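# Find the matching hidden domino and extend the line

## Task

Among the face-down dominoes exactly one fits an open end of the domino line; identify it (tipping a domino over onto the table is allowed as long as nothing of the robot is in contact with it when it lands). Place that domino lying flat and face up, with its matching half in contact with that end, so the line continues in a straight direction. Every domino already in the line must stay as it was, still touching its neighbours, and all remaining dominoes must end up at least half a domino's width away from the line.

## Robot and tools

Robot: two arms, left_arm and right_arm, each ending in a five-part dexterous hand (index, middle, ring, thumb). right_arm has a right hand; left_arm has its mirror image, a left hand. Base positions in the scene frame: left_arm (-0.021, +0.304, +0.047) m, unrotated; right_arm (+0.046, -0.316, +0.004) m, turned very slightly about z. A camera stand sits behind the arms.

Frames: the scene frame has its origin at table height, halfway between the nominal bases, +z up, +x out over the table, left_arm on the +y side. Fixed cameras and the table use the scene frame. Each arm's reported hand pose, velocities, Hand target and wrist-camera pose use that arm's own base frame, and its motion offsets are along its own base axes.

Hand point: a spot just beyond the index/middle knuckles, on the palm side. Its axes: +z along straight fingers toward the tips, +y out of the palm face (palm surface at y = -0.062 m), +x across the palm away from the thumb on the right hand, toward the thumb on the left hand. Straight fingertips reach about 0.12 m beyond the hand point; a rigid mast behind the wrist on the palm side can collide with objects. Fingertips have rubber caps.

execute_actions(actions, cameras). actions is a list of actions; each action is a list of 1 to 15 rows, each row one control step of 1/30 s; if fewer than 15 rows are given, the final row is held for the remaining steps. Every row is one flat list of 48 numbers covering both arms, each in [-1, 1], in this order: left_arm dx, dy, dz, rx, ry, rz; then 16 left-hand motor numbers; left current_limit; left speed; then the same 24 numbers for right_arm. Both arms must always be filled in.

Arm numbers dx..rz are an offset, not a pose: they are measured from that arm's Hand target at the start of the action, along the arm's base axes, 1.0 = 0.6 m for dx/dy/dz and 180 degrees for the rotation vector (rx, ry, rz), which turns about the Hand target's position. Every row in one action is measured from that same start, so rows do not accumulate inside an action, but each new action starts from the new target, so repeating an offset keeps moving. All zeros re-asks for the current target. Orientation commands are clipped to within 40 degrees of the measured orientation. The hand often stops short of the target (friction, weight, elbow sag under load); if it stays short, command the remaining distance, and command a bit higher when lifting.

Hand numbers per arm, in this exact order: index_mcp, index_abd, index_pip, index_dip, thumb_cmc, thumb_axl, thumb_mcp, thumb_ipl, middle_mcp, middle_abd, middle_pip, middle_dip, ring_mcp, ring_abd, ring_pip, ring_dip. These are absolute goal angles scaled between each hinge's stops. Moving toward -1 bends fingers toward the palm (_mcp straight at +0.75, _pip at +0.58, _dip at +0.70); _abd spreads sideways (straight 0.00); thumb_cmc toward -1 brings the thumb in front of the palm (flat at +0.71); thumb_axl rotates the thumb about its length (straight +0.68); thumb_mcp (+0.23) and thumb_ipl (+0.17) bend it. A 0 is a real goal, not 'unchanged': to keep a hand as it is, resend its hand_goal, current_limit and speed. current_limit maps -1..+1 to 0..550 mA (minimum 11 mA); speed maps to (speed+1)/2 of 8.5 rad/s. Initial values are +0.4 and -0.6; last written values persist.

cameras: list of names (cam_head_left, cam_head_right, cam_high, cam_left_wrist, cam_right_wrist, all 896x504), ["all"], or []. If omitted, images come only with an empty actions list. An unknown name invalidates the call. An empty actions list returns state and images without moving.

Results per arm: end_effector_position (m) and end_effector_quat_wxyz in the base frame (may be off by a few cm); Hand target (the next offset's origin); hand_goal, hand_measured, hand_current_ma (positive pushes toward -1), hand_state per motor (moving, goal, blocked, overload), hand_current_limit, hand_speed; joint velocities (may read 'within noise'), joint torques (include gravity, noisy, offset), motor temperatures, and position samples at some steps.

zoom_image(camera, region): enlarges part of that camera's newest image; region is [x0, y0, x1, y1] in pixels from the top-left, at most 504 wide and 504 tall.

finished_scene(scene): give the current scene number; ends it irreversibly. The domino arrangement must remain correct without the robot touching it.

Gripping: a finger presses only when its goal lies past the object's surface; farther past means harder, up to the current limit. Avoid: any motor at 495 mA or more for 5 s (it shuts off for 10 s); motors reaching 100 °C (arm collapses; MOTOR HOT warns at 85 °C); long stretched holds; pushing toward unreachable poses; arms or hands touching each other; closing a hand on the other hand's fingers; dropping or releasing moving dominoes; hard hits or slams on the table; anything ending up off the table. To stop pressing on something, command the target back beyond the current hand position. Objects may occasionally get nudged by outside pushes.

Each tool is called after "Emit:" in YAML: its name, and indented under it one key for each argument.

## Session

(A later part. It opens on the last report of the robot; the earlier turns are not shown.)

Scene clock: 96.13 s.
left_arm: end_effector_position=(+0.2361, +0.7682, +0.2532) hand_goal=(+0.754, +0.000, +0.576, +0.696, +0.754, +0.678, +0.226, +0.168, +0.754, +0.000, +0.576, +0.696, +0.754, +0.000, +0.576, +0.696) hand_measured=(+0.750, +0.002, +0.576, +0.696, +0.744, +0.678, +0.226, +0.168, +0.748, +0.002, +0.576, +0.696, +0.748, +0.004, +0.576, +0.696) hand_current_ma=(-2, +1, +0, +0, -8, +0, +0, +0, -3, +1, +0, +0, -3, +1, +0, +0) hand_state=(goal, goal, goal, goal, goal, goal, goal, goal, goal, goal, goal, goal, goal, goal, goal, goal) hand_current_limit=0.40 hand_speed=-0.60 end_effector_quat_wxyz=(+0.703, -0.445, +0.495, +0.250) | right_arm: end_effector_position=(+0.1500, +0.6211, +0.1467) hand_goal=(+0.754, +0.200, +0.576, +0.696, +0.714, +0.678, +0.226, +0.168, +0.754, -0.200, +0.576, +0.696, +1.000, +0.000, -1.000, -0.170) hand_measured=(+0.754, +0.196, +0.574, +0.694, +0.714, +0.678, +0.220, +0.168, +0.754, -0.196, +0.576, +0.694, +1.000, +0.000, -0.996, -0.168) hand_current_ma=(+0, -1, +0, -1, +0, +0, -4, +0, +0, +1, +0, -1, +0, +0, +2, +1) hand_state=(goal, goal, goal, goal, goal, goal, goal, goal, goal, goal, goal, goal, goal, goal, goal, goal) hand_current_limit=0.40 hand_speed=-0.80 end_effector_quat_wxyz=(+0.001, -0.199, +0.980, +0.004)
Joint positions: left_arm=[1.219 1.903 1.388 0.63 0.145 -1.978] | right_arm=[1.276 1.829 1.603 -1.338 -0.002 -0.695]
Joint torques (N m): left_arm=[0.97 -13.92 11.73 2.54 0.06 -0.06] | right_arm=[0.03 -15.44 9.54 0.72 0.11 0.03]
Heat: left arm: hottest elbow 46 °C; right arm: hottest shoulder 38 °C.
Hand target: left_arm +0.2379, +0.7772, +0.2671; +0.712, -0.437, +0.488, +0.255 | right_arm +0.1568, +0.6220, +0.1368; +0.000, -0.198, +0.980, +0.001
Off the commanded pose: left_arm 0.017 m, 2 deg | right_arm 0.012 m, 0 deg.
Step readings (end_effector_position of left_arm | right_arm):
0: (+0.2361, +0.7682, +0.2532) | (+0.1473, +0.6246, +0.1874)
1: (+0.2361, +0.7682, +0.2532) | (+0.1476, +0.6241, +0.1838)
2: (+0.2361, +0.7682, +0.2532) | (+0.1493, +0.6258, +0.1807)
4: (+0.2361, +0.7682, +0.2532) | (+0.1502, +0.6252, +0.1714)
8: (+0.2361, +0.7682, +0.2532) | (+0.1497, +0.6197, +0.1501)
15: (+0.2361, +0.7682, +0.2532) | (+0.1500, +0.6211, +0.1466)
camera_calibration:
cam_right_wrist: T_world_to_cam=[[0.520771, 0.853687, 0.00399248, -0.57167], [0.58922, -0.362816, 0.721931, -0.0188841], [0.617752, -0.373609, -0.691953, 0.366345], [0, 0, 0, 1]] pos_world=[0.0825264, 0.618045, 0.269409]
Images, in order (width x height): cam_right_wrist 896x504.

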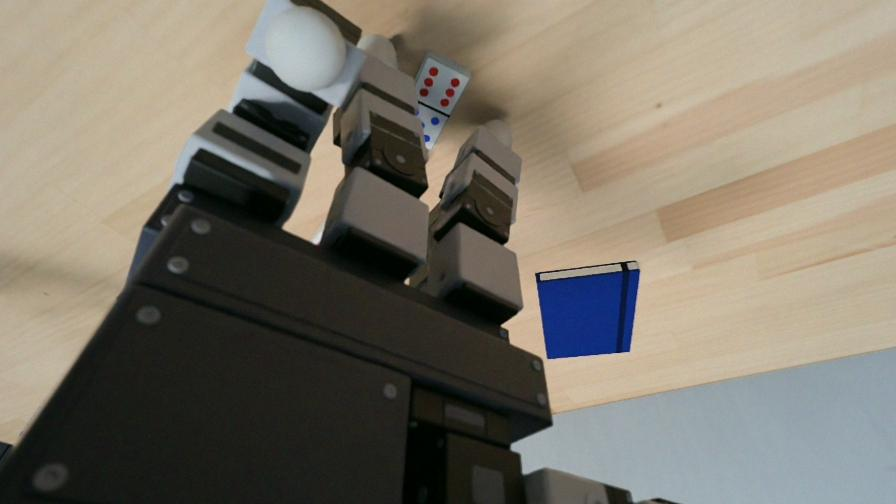

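Emit:
execute_actions:
  actions:
    - [[0,0,0,0,0,0, 0.754,0,0.576,0.696,0.754,0.678,0.226,0.168,0.754,0,0.576,0.696,0.754,0,0.576,0.696,0.4,-0.6, 0.002,0.0,-0.017,0,0,0, 0.754,0.1,0.576,0.696,0.714,0.678,0.226,0.168,0.754,-0.1,0.576,0.696,1,0,-1,-0.17,0.4,-0.9]]
  cameras: ["cam_right_wrist"]

Emit:
zoom_image:
  camera: "cam_right_wrist"
  region: [370, 0, 550, 140]

Scene clock: 96.97 s.
left_arm: end_effector_position=(+0.2361, +0.7682, +0.2532) hand_goal=(+0.754, +0.000, +0.576, +0.696, +0.754, +0.678, +0.226, +0.168, +0.754, +0.000, +0.576, +0.696, +0.754, +0.000, +0.576, +0.696) hand_measured=(+0.750, +0.002, +0.576, +0.696, +0.744, +0.678, +0.226, +0.168, +0.748, +0.002, +0.576, +0.696, +0.748, +0.004, +0.576, +0.696) hand_current_ma=(-2, +1, +0, +0, -8, +0, +0, +0, -3, +1, +0, +0, -3, +1, +0, +0) hand_state=(goal, goal, goal, goal, goal, goal, goal, goal, goal, goal, goal, goal, goal, goal, goal, goal) hand_current_limit=0.40 hand_speed=-0.60 end_effector_quat_wxyz=(+0.703, -0.445, +0.495, +0.250) | right_arm: end_effector_position=(+0.1521, +0.6234, +0.1449) hand_goal=(+0.754, +0.100, +0.576, +0.696, +0.714, +0.678, +0.226, +0.168, +0.754, -0.100, +0.576, +0.696, +1.000, +0.000, -1.000, -0.170) hand_measured=(+0.754, +0.102, +0.574, +0.694, +0.714, +0.678, +0.220, +0.168, +0.754, -0.102, +0.576, +0.694, +1.000, +0.000, -0.996, -0.168) hand_current_ma=(+0, +1, +0, -1, +0, +0, -4, +0, +0, -1, +0, -1, +0, +0, +2, +1) hand_state=(goal, goal, goal, goal, goal, goal, goal, goal, goal, goal, goal, goal, goal, goal, goal, goal) hand_current_limit=0.40 hand_speed=-0.90 end_effector_quat_wxyz=(+0.004, -0.198, +0.980, +0.010)
Joint positions: left_arm=[1.219 1.903 1.388 0.63 0.145 -1.978] | right_arm=[1.274 1.829 1.595 -1.316 -0.002 -0.697]
Joint torques (N m): left_arm=[0.91 -13.86 11.77 2.58 0.05 -0.06] | right_arm=[-0.21 -14.86 8.85 0.84 0.1 0.03]
Heat: left arm: hottest elbow 46 °C; right arm: hottest shoulder 38 °C.
Hand target: left_arm +0.2379, +0.7772, +0.2671; +0.712, -0.437, +0.488, +0.255 | right_arm +0.1582, +0.6219, +0.1266; +0.000, -0.198, +0.980, +0.001
Off the commanded pose: left_arm 0.017 m, 2 deg | right_arm 0.019 m, 1 deg.
Step readings (end_effector_position of left_arm | right_arm):
0: (+0.2361, +0.7682, +0.2532) | (+0.1500, +0.6211, +0.1467)
1: (+0.2361, +0.7682, +0.2532) | (+0.1503, +0.6214, +0.1465)
2: (+0.2361, +0.7682, +0.2532) | (+0.1509, +0.6224, +0.1462)
4: (+0.2361, +0.7682, +0.2532) | (+0.1520, +0.6239, +0.1460)
8: (+0.2361, +0.7682, +0.2532) | (+0.1521, +0.6234, +0.1449)
15: (+0.2361, +0.7682, +0.2532) | (+0.1521, +0.6234, +0.1449)
camera_calibration:
cam_right_wrist: T_world_to_cam=[[0.521062, 0.853334, 0.0177416, -0.576485], [0.586051, -0.372811, 0.719414, -0.0108994], [0.620515, -0.364462, -0.694355, 0.358809], [0, 0, 0, 1]] pos_world=[0.0841258, 0.618643, 0.267209]
Images, in order (width x height): cam_right_wrist 896x504.

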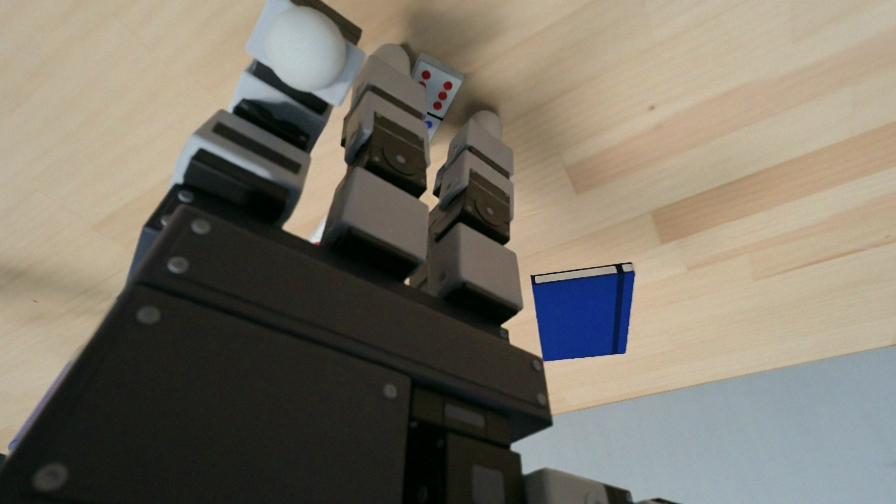

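Scaled by 2.800 from the camera's 896x504 image, which has a finer 1280x720 frame.

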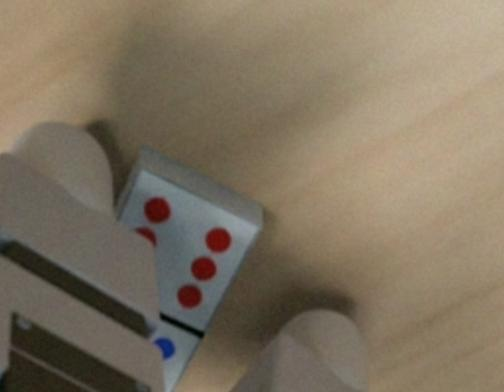

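Emit:
execute_actions:
  actions:
    - [[0,0,0,0,0,0, 0.754,0,0.576,0.696,0.754,0.678,0.226,0.168,0.754,0,0.576,0.696,0.754,0,0.576,0.696,0.4,-0.6, -0.001,-0.002,-0.02,0,0,0, 0.754,0.1,0.576,0.696,0.714,0.678,0.226,0.168,0.754,-0.1,0.576,0.696,1,0,-1,-0.17,0.4,-0.9]]
  cameras: ["cam_right_wrist"]

Emit:
zoom_image:
  camera: "cam_right_wrist"
  region: [370, 0, 550, 140]

Scene clock: 97.80 s.
left_arm: end_effector_position=(+0.2361, +0.7682, +0.2532) hand_goal=(+0.754, +0.000, +0.576, +0.696, +0.754, +0.678, +0.226, +0.168, +0.754, +0.000, +0.576, +0.696, +0.754, +0.000, +0.576, +0.696) hand_measured=(+0.750, +0.002, +0.576, +0.696, +0.744, +0.678, +0.226, +0.168, +0.748, +0.002, +0.576, +0.696, +0.748, +0.004, +0.576, +0.696) hand_current_ma=(-2, +1, +0, +0, -8, +0, +0, +0, -3, +1, +0, +0, -3, +1, +0, +0) hand_state=(goal, goal, goal, goal, goal, goal, goal, goal, goal, goal, goal, goal, goal, goal, goal, goal) hand_current_limit=0.40 hand_speed=-0.60 end_effector_quat_wxyz=(+0.703, -0.445, +0.495, +0.250) | right_arm: end_effector_position=(+0.1519, +0.6230, +0.1351) hand_goal=(+0.754, +0.100, +0.576, +0.696, +0.714, +0.678, +0.226, +0.168, +0.754, -0.100, +0.576, +0.696, +1.000, +0.000, -1.000, -0.170) hand_measured=(+0.752, +0.102, +0.574, +0.694, +0.714, +0.678, +0.220, +0.168, +0.752, -0.102, +0.574, +0.694, +1.000, +0.000, -0.996, -0.168) hand_current_ma=(-1, +0, -1, -1, +0, +0, -4, +0, -1, +0, +0, -1, +0, +0, +2, +1) hand_state=(goal, goal, goal, goal, goal, goal, goal, goal, goal, goal, goal, goal, goal, goal, goal, goal) hand_current_limit=0.40 hand_speed=-0.90 end_effector_quat_wxyz=(+0.005, -0.198, +0.980, +0.012)
Joint positions: left_arm=[1.219 1.903 1.388 0.63 0.145 -1.978] | right_arm=[1.274 1.831 1.57 -1.283 -0.002 -0.697]
Joint torques (N m): left_arm=[0.79 -13.86 11.74 2.55 0.05 -0.05] | right_arm=[-0.21 -14.56 8.73 0.68 0.1 0.04]
Heat: left arm: hottest elbow 46 °C; right arm: hottest shoulder 38 °C.
Hand target: left_arm +0.2379, +0.7772, +0.2671; +0.712, -0.437, +0.488, +0.255 | right_arm +0.1576, +0.6206, +0.1146; +0.000, -0.197, +0.980, +0.001
Off the commanded pose: left_arm 0.017 m, 2 deg | right_arm 0.021 m, 1 deg.
Step readings (end_effector_position of left_arm | right_arm):
0: (+0.2361, +0.7682, +0.2532) | (+0.1521, +0.6234, +0.1449)
1: (+0.2361, +0.7682, +0.2532) | (+0.1520, +0.6232, +0.1435)
2: (+0.2361, +0.7682, +0.2532) | (+0.1523, +0.6240, +0.1421)
4: (+0.2361, +0.7682, +0.2532) | (+0.1523, +0.6241, +0.1389)
8: (+0.2361, +0.7682, +0.2532) | (+0.1518, +0.6227, +0.1350)
15: (+0.2361, +0.7682, +0.2532) | (+0.1519, +0.6230, +0.1351)
camera_calibration:
cam_right_wrist: T_world_to_cam=[[0.521022, 0.853227, 0.0232354, -0.576593], [0.584907, -0.376734, 0.7183, -0.00118231], [0.621627, -0.360659, -0.695345, 0.349701], [0, 0, 0, 1]] pos_world=[0.0837256, 0.617643, 0.25741]
Images, in order (width x height): cam_right_wrist 896x504.

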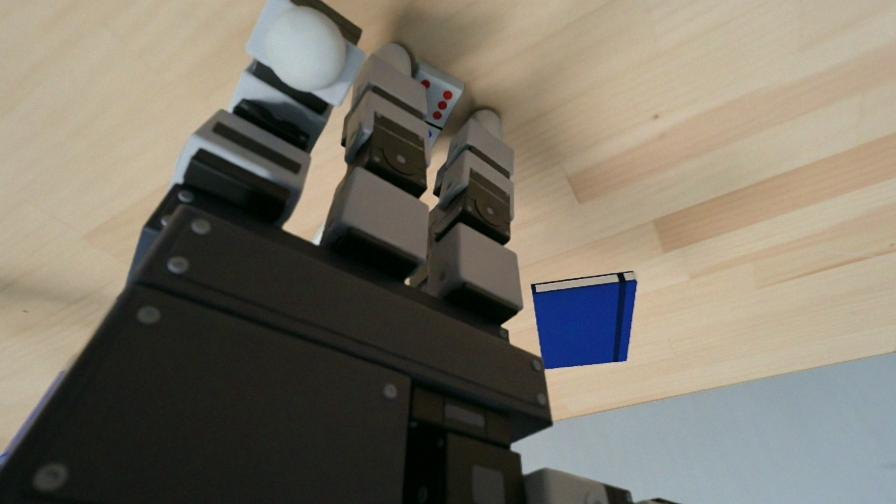

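Scaled by 2.800 from the camera's 896x504 image, which has a finer 1280x720 frame.

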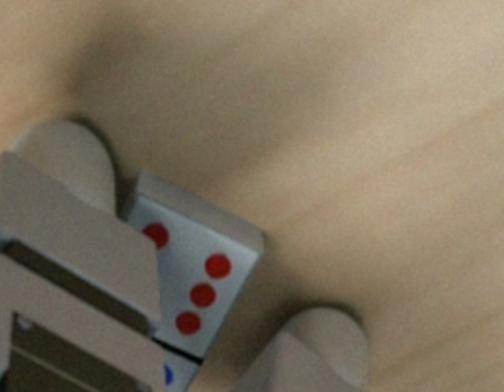

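Emit:
execute_actions:
  actions:
    - [[0,0,0,0,0,0, 0.754,0,0.576,0.696,0.754,0.678,0.226,0.168,0.754,0,0.576,0.696,0.754,0,0.576,0.696,0.4,-0.6, 0,0,0,0,0,0, 0.754,0.1,0.576,0.696,0.714,0.678,0.226,0.168,0.754,-0.02,0.576,0.696,1,0,-1,-0.17,0.3,-0.96]]
  cameras: ["cam_right_wrist","cam_high"]

Emit:
zoom_image:
  camera: "cam_right_wrist"
  region: [370, 0, 550, 140]

Emit:
zoom_image:
  camera: "cam_high"
  region: [440, 190, 550, 230]

Scene clock: 98.77 s.
left_arm: end_effector_position=(+0.2361, +0.7682, +0.2532) hand_goal=(+0.754, +0.000, +0.576, +0.696, +0.754, +0.678, +0.226, +0.168, +0.754, +0.000, +0.576, +0.696, +0.754, +0.000, +0.576, +0.696) hand_measured=(+0.750, +0.002, +0.576, +0.696, +0.744, +0.678, +0.226, +0.168, +0.748, +0.002, +0.576, +0.696, +0.748, +0.004, +0.576, +0.696) hand_current_ma=(-2, +1, +0, +0, -8, +0, +0, +0, -3, +1, +0, +0, -3, +1, +0, +0) hand_state=(goal, goal, goal, goal, goal, goal, goal, goal, goal, goal, goal, goal, goal, goal, goal, goal) hand_current_limit=0.40 hand_speed=-0.60 end_effector_quat_wxyz=(+0.703, -0.445, +0.495, +0.250) | right_arm: end_effector_position=(+0.1519, +0.6230, +0.1351) hand_goal=(+0.754, +0.100, +0.576, +0.696, +0.714, +0.678, +0.226, +0.168, +0.754, -0.020, +0.576, +0.696, +1.000, +0.000, -1.000, -0.170) hand_measured=(+0.752, +0.102, +0.574, +0.694, +0.714, +0.678, +0.220, +0.168, +0.754, -0.060, +0.576, +0.694, +1.000, +0.000, -0.996, -0.168) hand_current_ma=(-1, +0, -1, -1, +0, +0, -4, +0, +0, -50, +0, +0, +0, +0, +2, +1) hand_state=(goal, goal, goal, goal, goal, goal, goal, goal, goal, blocked, goal, goal, goal, goal, goal, goal) hand_current_limit=0.30 hand_speed=-0.96 end_effector_quat_wxyz=(+0.005, -0.199, +0.980, +0.012)
Joint positions: left_arm=[1.219 1.903 1.388 0.63 0.145 -1.978] | right_arm=[1.274 1.831 1.57 -1.283 -0.002 -0.697]
Joint torques (N m): left_arm=[0.91 -13.74 11.75 2.61 0.05 -0.06] | right_arm=[-0.15 -14.74 8.69 0.7 0.11 0.04]
Heat: left arm: hottest elbow 46 °C; right arm: hottest shoulder 38 °C.
Hand target: left_arm +0.2379, +0.7772, +0.2671; +0.712, -0.437, +0.488, +0.255 | right_arm +0.1576, +0.6206, +0.1146; +0.000, -0.198, +0.980, +0.000
Off the commanded pose: left_arm 0.017 m, 2 deg | right_arm 0.021 m, 1 deg.
Step readings (end_effector_position of left_arm | right_arm):
0: (+0.2361, +0.7682, +0.2532) | (+0.1519, +0.6230, +0.1351)
1: (+0.2361, +0.7682, +0.2532) | (+0.1519, +0.6230, +0.1351)
2: (+0.2361, +0.7682, +0.2532) | (+0.1519, +0.6230, +0.1351)
4: (+0.2361, +0.7682, +0.2532) | (+0.1519, +0.6230, +0.1351)
8: (+0.2361, +0.7682, +0.2532) | (+0.1519, +0.6230, +0.1351)
15: (+0.2361, +0.7682, +0.2532) | (+0.1519, +0.6230, +0.1351)
camera_calibration:
cam_right_wrist: T_world_to_cam=[[0.520637, 0.853461, 0.0232876, -0.576634], [0.585049, -0.376497, 0.718309, -0.0013797], [0.621816, -0.360354, -0.695335, 0.349458], [0, 0, 0, 1]] pos_world=[0.0837258, 0.617544, 0.25741]
Images, in order (width x height): cam_high 896x504, cam_right_wrist 896x504.

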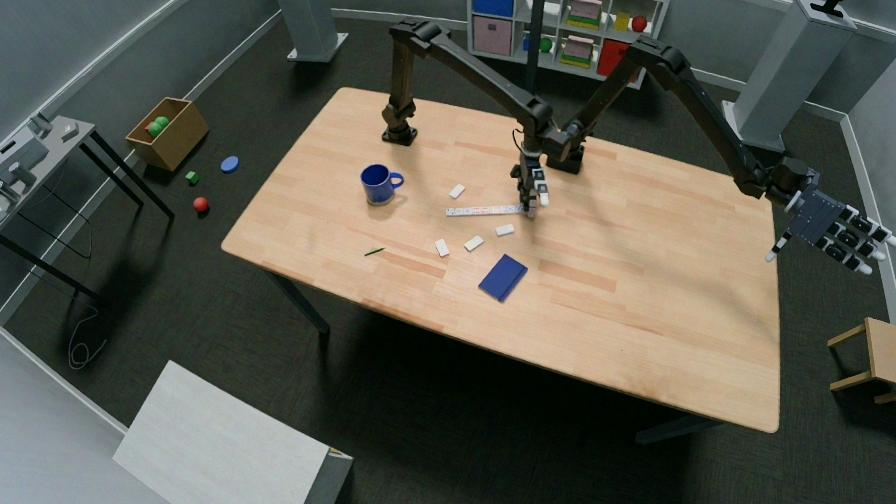

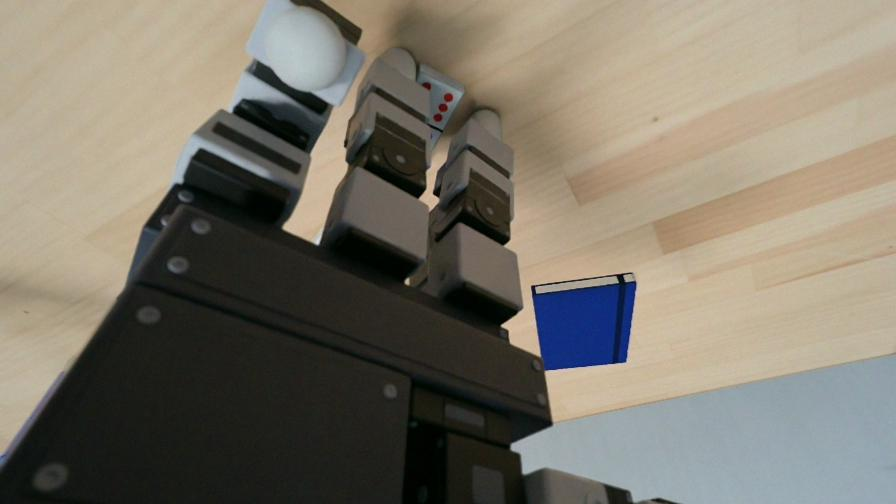

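Scaled by 2.800 from the camera's 896x504 image, which has a finer 1280x720 frame.

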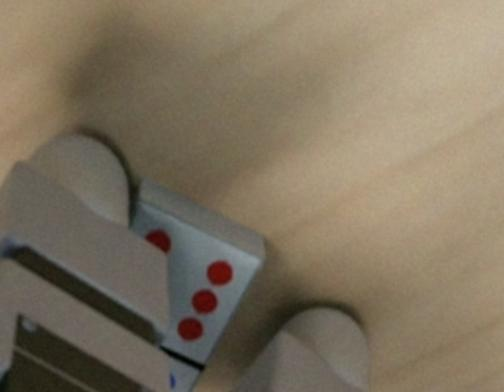

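Scaled by 4.582 from the camera's 896x504 image, which has a finer 1280x720 frame.

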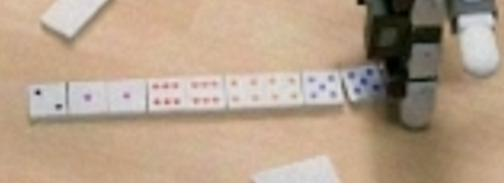

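Emit:
execute_actions:
  actions:
    - [[0,0,0,0,0,0, 0.754,0,0.576,0.696,0.754,0.678,0.226,0.168,0.754,0,0.576,0.696,0.754,0,0.576,0.696,0.4,-0.6, 0,0,0,0,0,0, 0.754,0.1,0.576,0.696,0.714,0.678,0.226,0.168,0.754,0.02,0.576,0.696,1,0,-1,-0.17,0.3,-0.96]]
  cameras: ["cam_right_wrist","cam_high"]

Emit:
zoom_image:
  camera: "cam_right_wrist"
  region: [370, 0, 550, 140]

Emit:
zoom_image:
  camera: "cam_high"
  region: [440, 190, 550, 230]

Scene clock: 99.67 s.
left_arm: end_effector_position=(+0.2361, +0.7682, +0.2532) hand_goal=(+0.754, +0.000, +0.576, +0.696, +0.754, +0.678, +0.226, +0.168, +0.754, +0.000, +0.576, +0.696, +0.754, +0.000, +0.576, +0.696) hand_measured=(+0.750, +0.002, +0.576, +0.696, +0.744, +0.678, +0.226, +0.168, +0.748, +0.002, +0.576, +0.696, +0.748, +0.004, +0.576, +0.696) hand_current_ma=(-2, +1, +0, +0, -8, +0, +0, +0, -3, +1, +0, +0, -3, +1, +0, +0) hand_state=(goal, goal, goal, goal, goal, goal, goal, goal, goal, goal, goal, goal, goal, goal, goal, goal) hand_current_limit=0.40 hand_speed=-0.60 end_effector_quat_wxyz=(+0.703, -0.445, +0.495, +0.250) | right_arm: end_effector_position=(+0.1517, +0.6231, +0.1352) hand_goal=(+0.754, +0.100, +0.576, +0.696, +0.714, +0.678, +0.226, +0.168, +0.754, +0.020, +0.576, +0.696, +1.000, +0.000, -1.000, -0.170) hand_measured=(+0.752, +0.102, +0.574, +0.694, +0.714, +0.678, +0.220, +0.168, +0.754, -0.030, +0.576, +0.694, +1.000, +0.000, -0.996, -0.168) hand_current_ma=(-1, +0, -1, -1, +0, +0, -4, +0, +0, -72, +0, +0, +0, +0, +2, +1) hand_state=(goal, goal, goal, goal, goal, goal, goal, goal, goal, blocked, goal, goal, goal, goal, goal, goal) hand_current_limit=0.30 hand_speed=-0.96 end_effector_quat_wxyz=(+0.005, -0.199, +0.980, +0.013)
Joint positions: left_arm=[1.219 1.903 1.388 0.63 0.145 -1.978] | right_arm=[1.274 1.831 1.57 -1.283 -0.003 -0.697]
Joint torques (N m): left_arm=[0.97 -13.98 11.79 2.55 0.05 -0.06] | right_arm=[-0.38 -14.45 8.65 0.73 0.15 0.04]
Heat: left arm: hottest elbow 46 °C; right arm: hottest shoulder 38 °C.
Hand target: left_arm +0.2379, +0.7772, +0.2671; +0.712, -0.437, +0.488, +0.255 | right_arm +0.1575, +0.6206, +0.1146; +0.000, -0.198, +0.980, +0.001
Off the commanded pose: left_arm 0.017 m, 2 deg | right_arm 0.022 m, 2 deg.
Step readings (end_effector_position of left_arm | right_arm):
0: (+0.2361, +0.7682, +0.2532) | (+0.1519, +0.6230, +0.1352)
1: (+0.2361, +0.7682, +0.2532) | (+0.1519, +0.6230, +0.1352)
2: (+0.2361, +0.7682, +0.2532) | (+0.1519, +0.6230, +0.1352)
4: (+0.2361, +0.7682, +0.2532) | (+0.1518, +0.6231, +0.1352)
8: (+0.2361, +0.7682, +0.2532) | (+0.1517, +0.6231, +0.1352)
15: (+0.2361, +0.7682, +0.2532) | (+0.1517, +0.6231, +0.1352)
camera_calibration:
cam_right_wrist: T_world_to_cam=[[0.520314, 0.853664, 0.0230303, -0.576618], [0.585976, -0.376514, 0.717543, -0.00126153], [0.621212, -0.359853, -0.696133, 0.349535], [0, 0, 0, 1]] pos_world=[0.0836261, 0.617544, 0.257508]
Images, in order (width x height): cam_high 896x504, cam_right_wrist 896x504.

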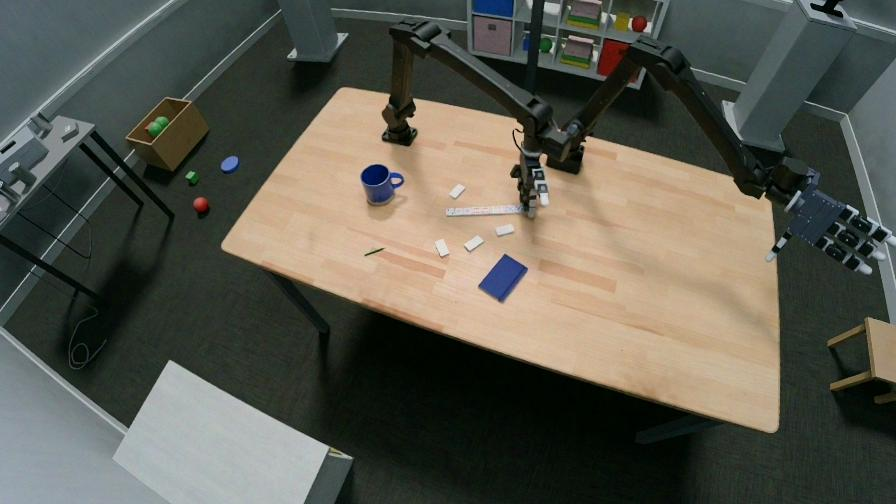

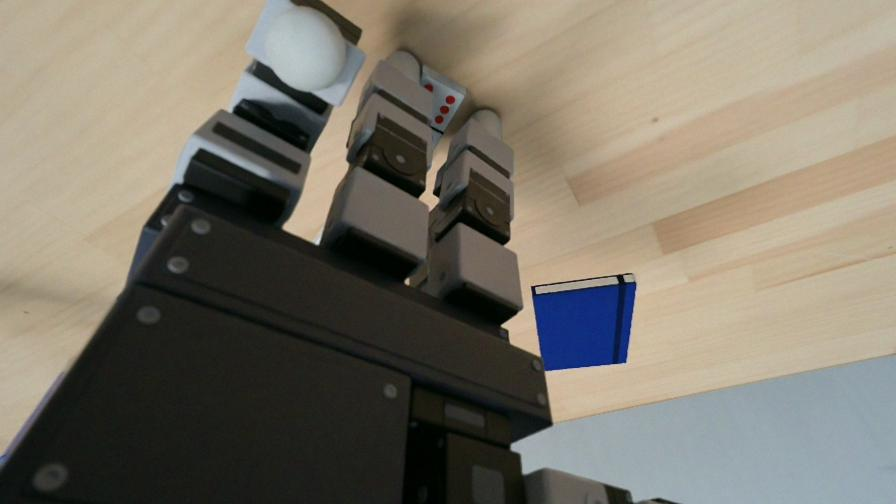

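Scaled by 2.800 from the camera's 896x504 image, which has a finer 1280x720 frame.

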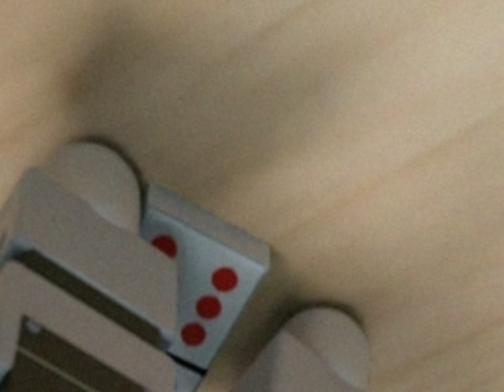

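Scaled by 4.582 from the camera's 896x504 image, which has a finer 1280x720 frame.

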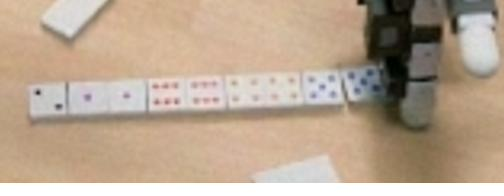

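Emit:
execute_actions:
  actions:
    - [[0,0,0,0,0,0, 0.754,0,0.576,0.696,0.754,0.678,0.226,0.168,0.754,0,0.576,0.696,0.754,0,0.576,0.696,0.4,-0.6, 0,0,0,0,0,0, 0.754,0.1,0.576,0.696,0.714,0.678,0.226,0.168,0.754,0.05,0.576,0.696,1,0,-1,-0.17,0.3,-0.96]]
  cameras: ["cam_right_wrist","cam_high"]

Emit:
zoom_image:
  camera: "cam_right_wrist"
  region: [370, 0, 550, 140]

Emit:
zoom_image:
  camera: "cam_high"
  region: [500, 190, 545, 215]

Scene clock: 103.63 s.
left_arm: end_effector_position=(+0.2361, +0.7682, +0.2532) hand_goal=(+0.754, +0.000, +0.576, +0.696, +0.754, +0.678, +0.226, +0.168, +0.754, +0.000, +0.576, +0.696, +0.754, +0.000, +0.576, +0.696) hand_measured=(+0.750, +0.002, +0.576, +0.696, +0.744, +0.678, +0.226, +0.168, +0.748, +0.002, +0.576, +0.696, +0.748, +0.004, +0.576, +0.696) hand_current_ma=(-2, +1, +0, +0, -8, +0, +0, +0, -3, +1, +0, +0, -3, +1, +0, +0) hand_state=(goal, goal, goal, goal, goal, goal, goal, goal, goal, goal, goal, goal, goal, goal, goal, goal) hand_current_limit=0.40 hand_speed=-0.60 end_effector_quat_wxyz=(+0.703, -0.445, +0.495, +0.250) | right_arm: end_effector_position=(+0.1516, +0.6231, +0.1352) hand_goal=(+0.754, +0.100, +0.576, +0.696, +0.714, +0.678, +0.226, +0.168, +0.754, +0.050, +0.576, +0.696, +1.000, +0.000, -1.000, -0.170) hand_measured=(+0.752, +0.102, +0.574, +0.694, +0.714, +0.678, +0.220, +0.168, +0.754, +0.000, +0.576, +0.694, +1.000, +0.000, -0.996, -0.168) hand_current_ma=(-1, +0, -1, -1, +0, +0, -4, +0, +0, -73, +0, +0, +0, +0, +2, +1) hand_state=(goal, goal, goal, goal, goal, goal, goal, goal, goal, blocked, goal, goal, goal, goal, goal, goal) hand_current_limit=0.30 hand_speed=-0.96 end_effector_quat_wxyz=(+0.005, -0.199, +0.980, +0.013)
Joint positions: left_arm=[1.219 1.903 1.388 0.63 0.145 -1.978] | right_arm=[1.274 1.831 1.57 -1.283 -0.004 -0.697]
Joint torques (N m): left_arm=[0.91 -13.86 11.74 2.54 0.05 -0.06] | right_arm=[-0.32 -14.74 8.7 0.73 0.18 0.04]
Heat: left arm: hottest elbow 46 °C; right arm: hottest shoulder 39 °C.
Hand target: left_arm +0.2379, +0.7772, +0.2671; +0.712, -0.437, +0.488, +0.255 | right_arm +0.1575, +0.6207, +0.1146; +0.000, -0.198, +0.980, +0.001
Off the commanded pose: left_arm 0.017 m, 2 deg | right_arm 0.022 m, 2 deg.
Step readings (end_effector_position of left_arm | right_arm):
0: (+0.2361, +0.7682, +0.2532) | (+0.1517, +0.6231, +0.1352)
1: (+0.2361, +0.7682, +0.2532) | (+0.1517, +0.6231, +0.1352)
2: (+0.2361, +0.7682, +0.2532) | (+0.1516, +0.6231, +0.1352)
4: (+0.2361, +0.7682, +0.2532) | (+0.1516, +0.6231, +0.1352)
8: (+0.2361, +0.7682, +0.2532) | (+0.1516, +0.6231, +0.1352)
15: (+0.2361, +0.7682, +0.2532) | (+0.1516, +0.6231, +0.1352)
camera_calibration:
cam_right_wrist: T_world_to_cam=[[0.520384, 0.853627, 0.0228447, -0.576555], [0.586445, -0.376696, 0.717065, -0.0011361], [0.620711, -0.359752, -0.696632, 0.349712], [0, 0, 0, 1]] pos_world=[0.0836262, 0.617544, 0.257606]
Images, in order (width x height): cam_high 896x504, cam_right_wrist 896x504.

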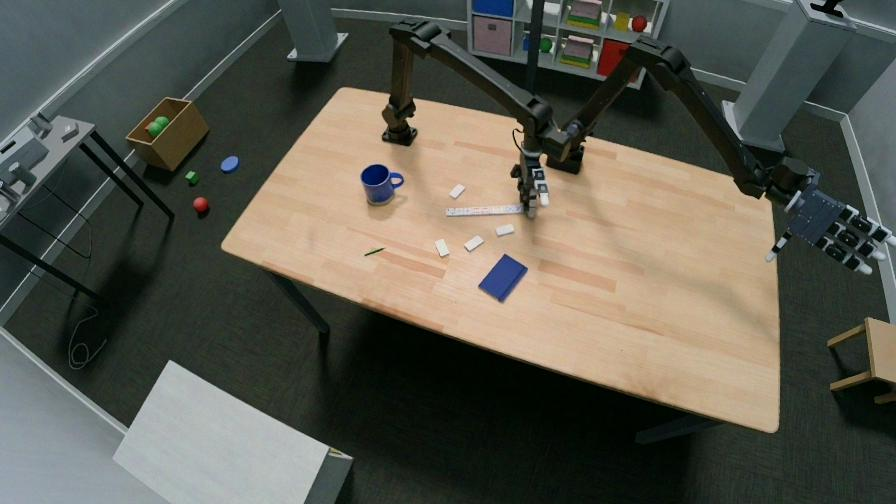

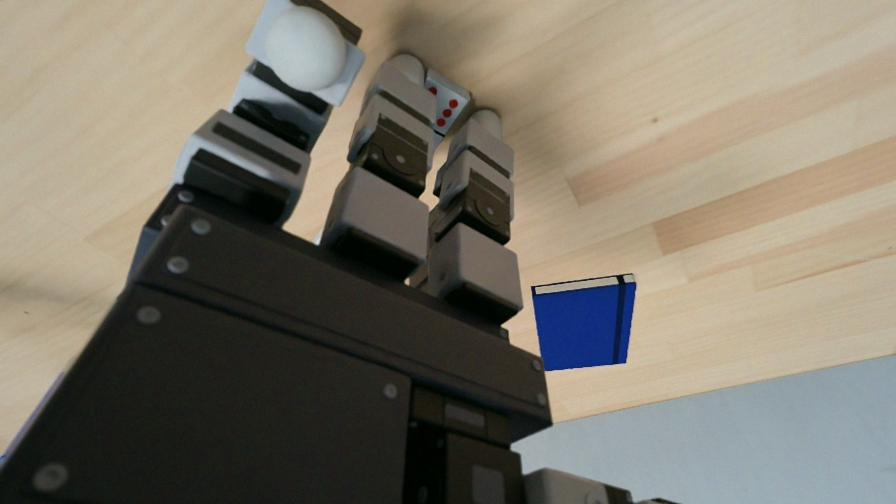

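Scaled by 2.800 from the camera's 896x504 image, which has a finer 1280x720 frame.

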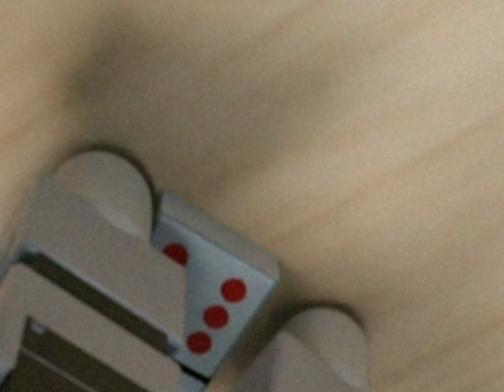

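Scaled by 11.200 from the camera's 896x504 image, which has a finer 1280x720 frame.

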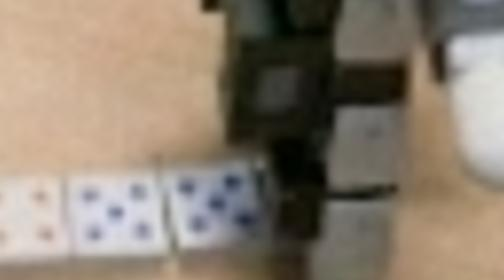

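Emit:
zoom_image:
  camera: "cam_high"
  region: [470, 190, 540, 230]

Scaled by 7.200 from the camera's 896x504 image, which has a finer 1280x720 frame.

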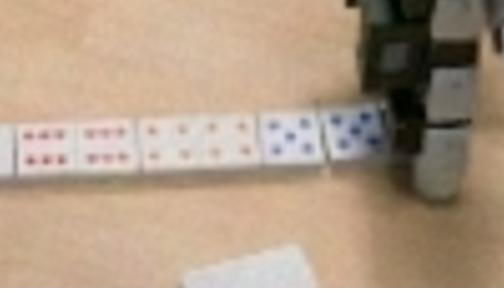

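Emit:
execute_actions:
  actions:
    - [[0,0,0,0,0,0, 0.754,0,0.576,0.696,0.754,0.678,0.226,0.168,0.754,0,0.576,0.696,0.754,0,0.576,0.696,0.4,-0.6, 0,0,0,0,0,0, 0.754,-0.03,0.576,0.696,0.714,0.678,0.226,0.168,0.754,0.06,0.576,0.696,1,0,-1,-0.17,0.2,-0.95]]
  cameras: ["cam_right_wrist","cam_high"]

Emit:
zoom_image:
  camera: "cam_high"
  region: [470, 190, 540, 230]

Emit:
zoom_image:
  camera: "cam_right_wrist"
  region: [370, 0, 550, 140]

Scene clock: 105.10 s.
left_arm: end_effector_position=(+0.2361, +0.7682, +0.2532) hand_goal=(+0.754, +0.000, +0.576, +0.696, +0.754, +0.678, +0.226, +0.168, +0.754, +0.000, +0.576, +0.696, +0.754, +0.000, +0.576, +0.696) hand_measured=(+0.750, +0.002, +0.576, +0.696, +0.744, +0.678, +0.226, +0.168, +0.748, +0.002, +0.576, +0.696, +0.748, +0.004, +0.576, +0.696) hand_current_ma=(-2, +1, +0, +0, -8, +0, +0, +0, -3, +1, +0, +0, -3, +1, +0, +0) hand_state=(goal, goal, goal, goal, goal, goal, goal, goal, goal, goal, goal, goal, goal, goal, goal, goal) hand_current_limit=0.40 hand_speed=-0.60 end_effector_quat_wxyz=(+0.703, -0.445, +0.495, +0.250) | right_arm: end_effector_position=(+0.1515, +0.6231, +0.1352) hand_goal=(+0.754, -0.030, +0.576, +0.696, +0.714, +0.678, +0.226, +0.168, +0.754, +0.060, +0.576, +0.696, +1.000, +0.000, -1.000, -0.170) hand_measured=(+0.752, +0.044, +0.574, +0.694, +0.714, +0.678, +0.220, +0.168, +0.754, +0.024, +0.576, +0.694, +1.000, +0.000, -0.996, -0.168) hand_current_ma=(-1, +136, -1, -1, +0, +0, -4, +0, +0, -42, +0, +0, +0, +0, +2, +1) hand_state=(goal, blocked, goal, goal, goal, goal, goal, goal, goal, blocked, goal, goal, goal, goal, goal, goal) hand_current_limit=0.20 hand_speed=-0.95 end_effector_quat_wxyz=(+0.004, -0.199, +0.980, +0.013)
Joint positions: left_arm=[1.219 1.903 1.388 0.63 0.145 -1.978] | right_arm=[1.274 1.831 1.57 -1.283 -0.005 -0.697]
Joint torques (N m): left_arm=[0.91 -13.92 11.74 2.56 0.06 -0.06] | right_arm=[-0.26 -14.56 8.72 0.68 0.19 0.06]
Heat: left arm: hottest elbow 46 °C; right arm: hottest shoulder 39 °C.
Hand target: left_arm +0.2379, +0.7772, +0.2671; +0.712, -0.437, +0.488, +0.255 | right_arm +0.1575, +0.6207, +0.1146; +0.000, -0.198, +0.980, +0.001
Off the commanded pose: left_arm 0.017 m, 2 deg | right_arm 0.022 m, 2 deg.
Step readings (end_effector_position of left_arm | right_arm):
0: (+0.2361, +0.7682, +0.2532) | (+0.1516, +0.6231, +0.1352)
1: (+0.2361, +0.7682, +0.2532) | (+0.1516, +0.6231, +0.1352)
2: (+0.2361, +0.7682, +0.2532) | (+0.1515, +0.6231, +0.1352)
4: (+0.2361, +0.7682, +0.2532) | (+0.1515, +0.6231, +0.1352)
8: (+0.2361, +0.7682, +0.2532) | (+0.1515, +0.6231, +0.1352)
15: (+0.2361, +0.7682, +0.2532) | (+0.1515, +0.6231, +0.1352)
camera_calibration:
cam_right_wrist: T_world_to_cam=[[0.520345, 0.853655, 0.0226833, -0.576527], [0.586789, -0.376723, 0.716769, -0.0010716], [0.620419, -0.359657, -0.696941, 0.349757], [0, 0, 0, 1]] pos_world=[0.0836262, 0.617544, 0.257606]
Images, in order (width x height): cam_high 896x504, cam_right_wrist 896x504.

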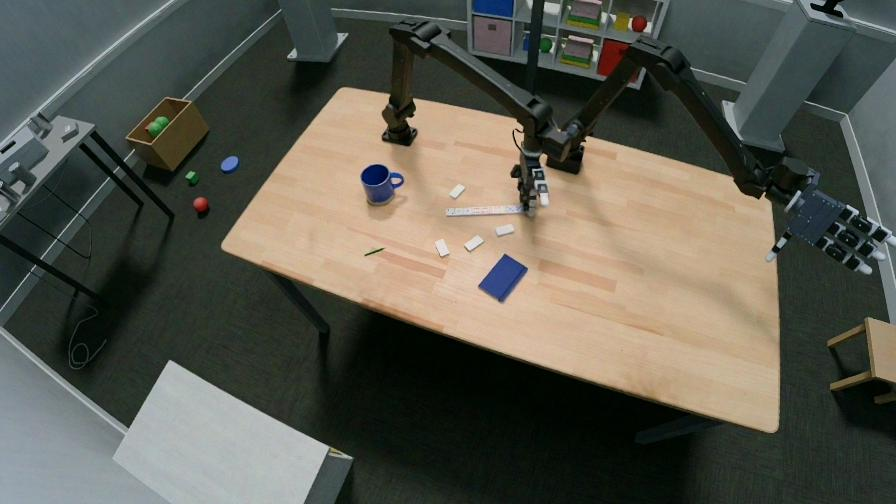

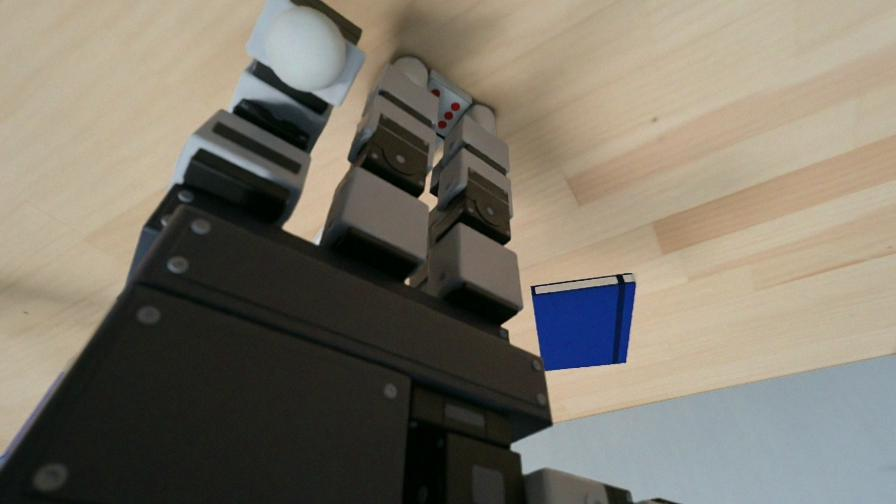

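Scaled by 7.200 from the camera's 896x504 image, which has a finer 1280x720 frame.

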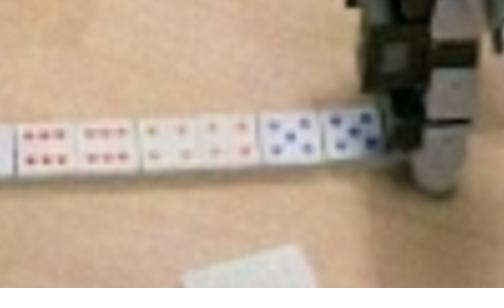

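Scaled by 2.800 from the camera's 896x504 image, which has a finer 1280x720 frame.

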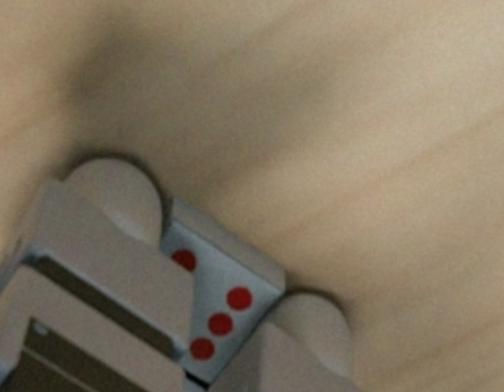

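Emit:
execute_actions:
  actions:
    - [[0,0,0,0,0,0, 0.754,0,0.576,0.696,0.754,0.678,0.226,0.168,0.754,0,0.576,0.696,0.754,0,0.576,0.696,0.4,-0.6, 0,0,0,0,0,0, 0.754,-0.05,0.576,0.696,0.714,0.678,0.226,0.168,0.754,0.05,0.576,0.696,1,0,-1,-0.17,0.2,-0.95]]
  cameras: ["cam_right_wrist","cam_high"]

Emit:
zoom_image:
  camera: "cam_high"
  region: [500, 190, 545, 215]

Emit:
zoom_image:
  camera: "cam_right_wrist"
  region: [370, 0, 550, 140]

Scene clock: 106.03 s.
left_arm: end_effector_position=(+0.2361, +0.7682, +0.2532) hand_goal=(+0.754, +0.000, +0.576, +0.696, +0.754, +0.678, +0.226, +0.168, +0.754, +0.000, +0.576, +0.696, +0.754, +0.000, +0.576, +0.696) hand_measured=(+0.750, +0.002, +0.576, +0.696, +0.744, +0.678, +0.226, +0.168, +0.748, +0.002, +0.576, +0.696, +0.748, +0.004, +0.576, +0.696) hand_current_ma=(-2, +1, +0, +0, -8, +0, +0, +0, -3, +1, +0, +0, -3, +1, +0, +0) hand_state=(goal, goal, goal, goal, goal, goal, goal, goal, goal, goal, goal, goal, goal, goal, goal, goal) hand_current_limit=0.40 hand_speed=-0.60 end_effector_quat_wxyz=(+0.703, -0.445, +0.495, +0.250) | right_arm: end_effector_position=(+0.1516, +0.6234, +0.1353) hand_goal=(+0.754, -0.050, +0.576, +0.696, +0.714, +0.678, +0.226, +0.168, +0.754, +0.050, +0.576, +0.696, +1.000, +0.000, -1.000, -0.170) hand_measured=(+0.752, +0.034, +0.574, +0.694, +0.714, +0.678, +0.220, +0.168, +0.752, +0.016, +0.576, +0.694, +1.000, +0.000, -0.996, -0.168) hand_current_ma=(-1, +159, -1, -1, +0, +0, -4, +0, +0, -41, +0, +0, +0, +0, +2, +1) hand_state=(goal, blocked, goal, goal, goal, goal, goal, goal, goal, blocked, goal, goal, goal, goal, goal, goal) hand_current_limit=0.20 hand_speed=-0.95 end_effector_quat_wxyz=(+0.005, -0.199, +0.980, +0.013)
Joint positions: left_arm=[1.219 1.903 1.388 0.63 0.145 -1.978] | right_arm=[1.274 1.831 1.57 -1.282 -0.004 -0.697]
Joint torques (N m): left_arm=[1.03 -13.86 11.77 2.55 0.05 -0.07] | right_arm=[-0.26 -14.74 8.7 0.61 0.16 0.05]
Heat: left arm: hottest elbow 46 °C; right arm: hottest shoulder 39 °C.
Hand target: left_arm +0.2379, +0.7772, +0.2671; +0.712, -0.437, +0.488, +0.255 | right_arm +0.1575, +0.6207, +0.1147; +0.000, -0.198, +0.980, +0.001
Off the commanded pose: left_arm 0.017 m, 2 deg | right_arm 0.022 m, 2 deg.
Step readings (end_effector_position of left_arm | right_arm):
0: (+0.2361, +0.7682, +0.2532) | (+0.1515, +0.6231, +0.1352)
1: (+0.2361, +0.7682, +0.2532) | (+0.1515, +0.6231, +0.1352)
2: (+0.2361, +0.7682, +0.2532) | (+0.1516, +0.6231, +0.1352)
4: (+0.2361, +0.7682, +0.2532) | (+0.1516, +0.6234, +0.1353)
8: (+0.2361, +0.7682, +0.2532) | (+0.1516, +0.6234, +0.1353)
15: (+0.2361, +0.7682, +0.2532) | (+0.1516, +0.6234, +0.1353)
camera_calibration:
cam_right_wrist: T_world_to_cam=[[0.520311, 0.853642, 0.0238961, -0.577002], [0.58628, -0.377415, 0.716822, -0.000612076], [0.620928, -0.35896, -0.696847, 0.349402], [0, 0, 0, 1]] pos_world=[0.0836262, 0.617744, 0.257706]
Images, in order (width x height): cam_high 896x504, cam_right_wrist 896x504.

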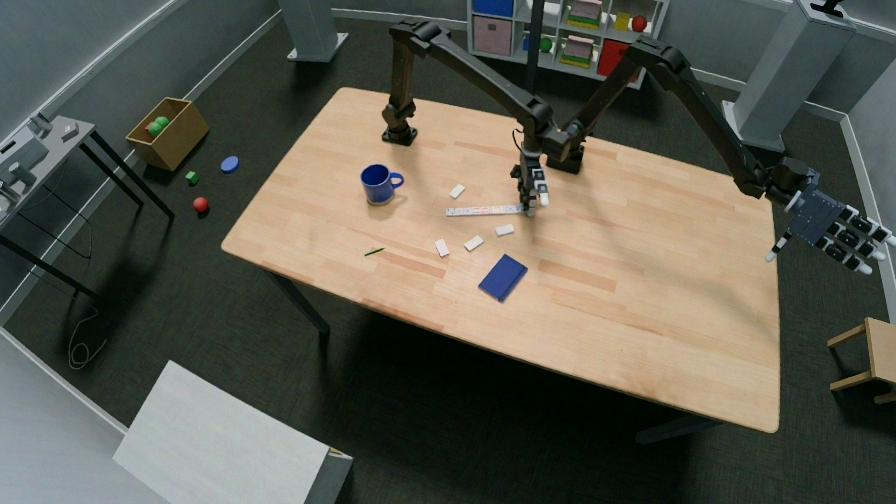

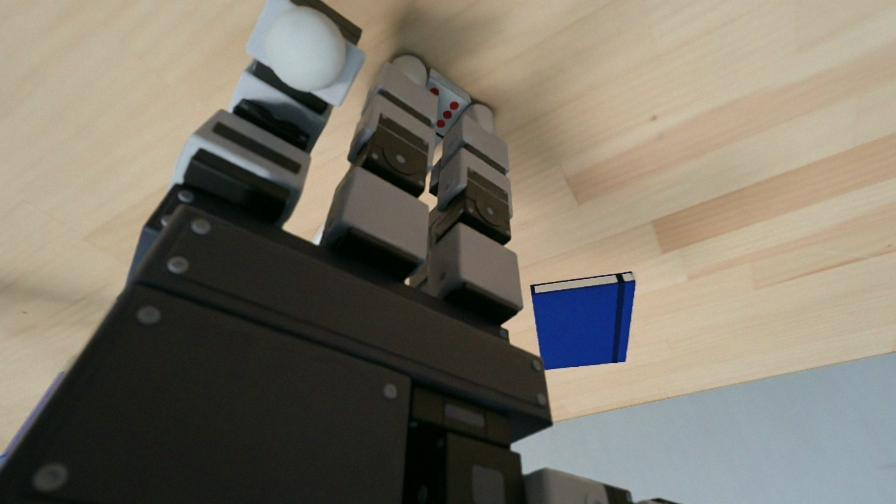

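Scaled by 11.200 from the camera's 896x504 image, which has a finer 1280x720 frame.

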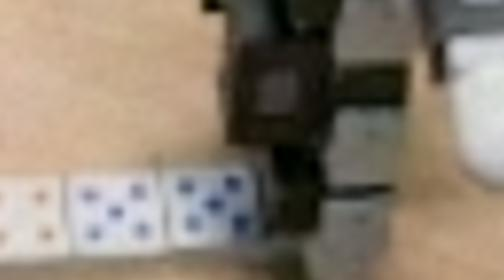

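Scaled by 2.800 from the camera's 896x504 image, which has a finer 1280x720 frame.

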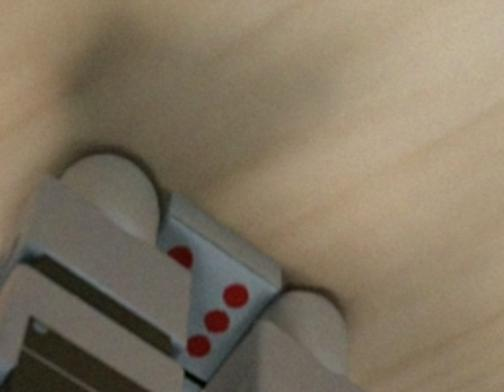

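Emit:
execute_actions:
  actions:
    - [[0,0,0,0,0,0, 0.754,0,0.576,0.696,0.754,0.678,0.226,0.168,0.754,0,0.576,0.696,0.754,0,0.576,0.696,0.4,-0.6, 0,0,0,0,0,0, 0.764,-0.05,0.576,0.696,0.714,0.678,0.226,0.168,0.764,0.05,0.576,0.696,1,0,-1,-0.17,0.2,-0.95]]
  cameras: ["cam_right_wrist","cam_high"]

Emit:
zoom_image:
  camera: "cam_high"
  region: [500, 190, 545, 215]

Emit:
zoom_image:
  camera: "cam_high"
  region: [440, 190, 550, 230]

Scene clock: 106.97 s.
left_arm: end_effector_position=(+0.2361, +0.7682, +0.2532) hand_goal=(+0.754, +0.000, +0.576, +0.696, +0.754, +0.678, +0.226, +0.168, +0.754, +0.000, +0.576, +0.696, +0.754, +0.000, +0.576, +0.696) hand_measured=(+0.750, +0.002, +0.576, +0.696, +0.744, +0.678, +0.226, +0.168, +0.748, +0.002, +0.576, +0.696, +0.748, +0.004, +0.576, +0.696) hand_current_ma=(-2, +1, +0, +0, -8, +0, +0, +0, -3, +1, +0, +0, -3, +1, +0, +0) hand_state=(goal, goal, goal, goal, goal, goal, goal, goal, goal, goal, goal, goal, goal, goal, goal, goal) hand_current_limit=0.40 hand_speed=-0.60 end_effector_quat_wxyz=(+0.703, -0.445, +0.495, +0.250) | right_arm: end_effector_position=(+0.1516, +0.6234, +0.1353) hand_goal=(+0.764, -0.050, +0.576, +0.696, +0.714, +0.678, +0.226, +0.168, +0.764, +0.050, +0.576, +0.696, +1.000, +0.000, -1.000, -0.170) hand_measured=(+0.756, +0.034, +0.574, +0.694, +0.714, +0.678, +0.220, +0.168, +0.754, +0.016, +0.576, +0.694, +1.000, +0.000, -0.996, -0.168) hand_current_ma=(-6, +159, -1, -1, +0, +0, -4, +0, -9, -41, +0, +0, +0, +0, +2, +1) hand_state=(goal, blocked, goal, goal, goal, goal, goal, goal, goal, blocked, goal, goal, goal, goal, goal, goal) hand_current_limit=0.20 hand_speed=-0.95 end_effector_quat_wxyz=(+0.005, -0.199, +0.980, +0.013)
Joint positions: left_arm=[1.219 1.903 1.388 0.63 0.145 -1.978] | right_arm=[1.274 1.831 1.57 -1.282 -0.004 -0.697]
Joint torques (N m): left_arm=[0.97 -13.8 11.73 2.52 0.06 -0.05] | right_arm=[-0.26 -14.68 8.7 0.65 0.16 0.05]
Heat: left arm: hottest elbow 46 °C; right arm: hottest shoulder 39 °C.
Hand target: left_arm +0.2379, +0.7772, +0.2671; +0.712, -0.437, +0.488, +0.255 | right_arm +0.1575, +0.6207, +0.1147; +0.000, -0.198, +0.980, +0.001
Off the commanded pose: left_arm 0.017 m, 2 deg | right_arm 0.022 m, 2 deg.
Step readings (end_effector_position of left_arm | right_arm):
0: (+0.2361, +0.7682, +0.2532) | (+0.1516, +0.6234, +0.1353)
1: (+0.2361, +0.7682, +0.2532) | (+0.1516, +0.6234, +0.1353)
2: (+0.2361, +0.7682, +0.2532) | (+0.1516, +0.6234, +0.1353)
4: (+0.2361, +0.7682, +0.2532) | (+0.1516, +0.6234, +0.1353)
8: (+0.2361, +0.7682, +0.2532) | (+0.1516, +0.6234, +0.1353)
15: (+0.2361, +0.7682, +0.2532) | (+0.1516, +0.6234, +0.1353)
camera_calibration:
cam_right_wrist: T_world_to_cam=[[0.520311, 0.853642, 0.0238961, -0.577002], [0.58628, -0.377415, 0.716822, -0.000612076], [0.620928, -0.35896, -0.696847, 0.349402], [0, 0, 0, 1]] pos_world=[0.0836262, 0.617744, 0.257706]
Images, in order (width x height): cam_high 896x504, cam_right_wrist 896x504.

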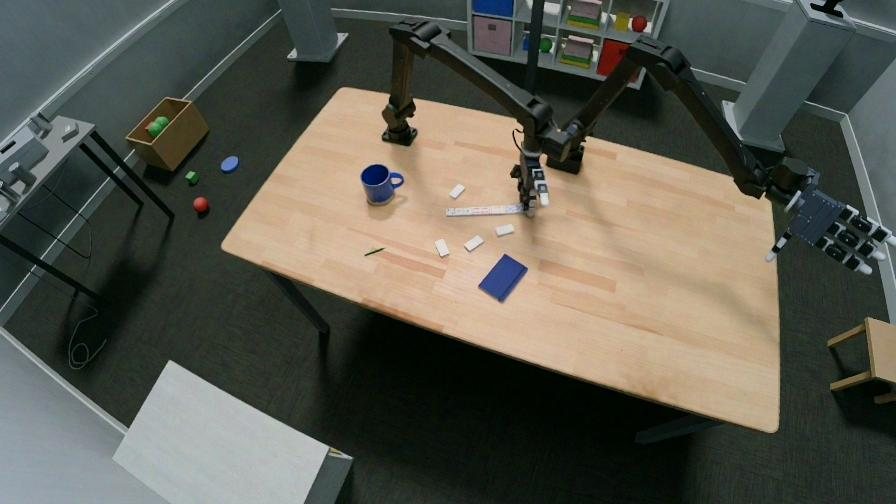

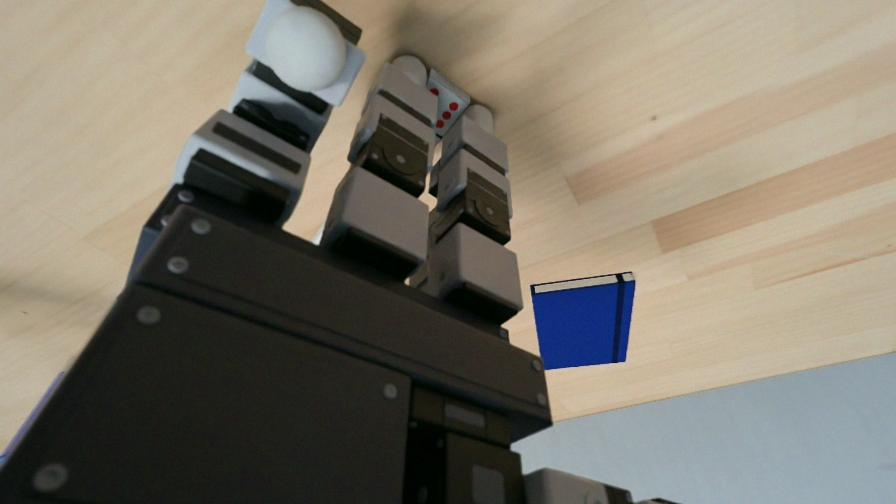

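Scaled by 11.200 from the camera's 896x504 image, which has a finer 1280x720 frame.

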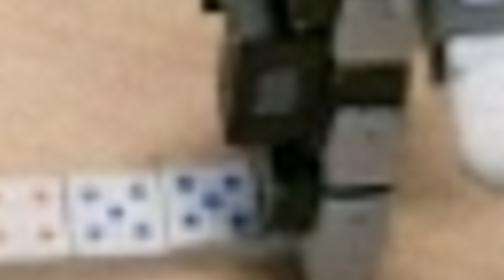

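Scaled by 4.582 from the camera's 896x504 image, which has a finer 1280x720 frame.

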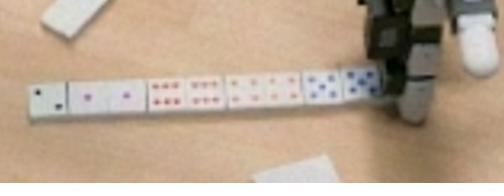

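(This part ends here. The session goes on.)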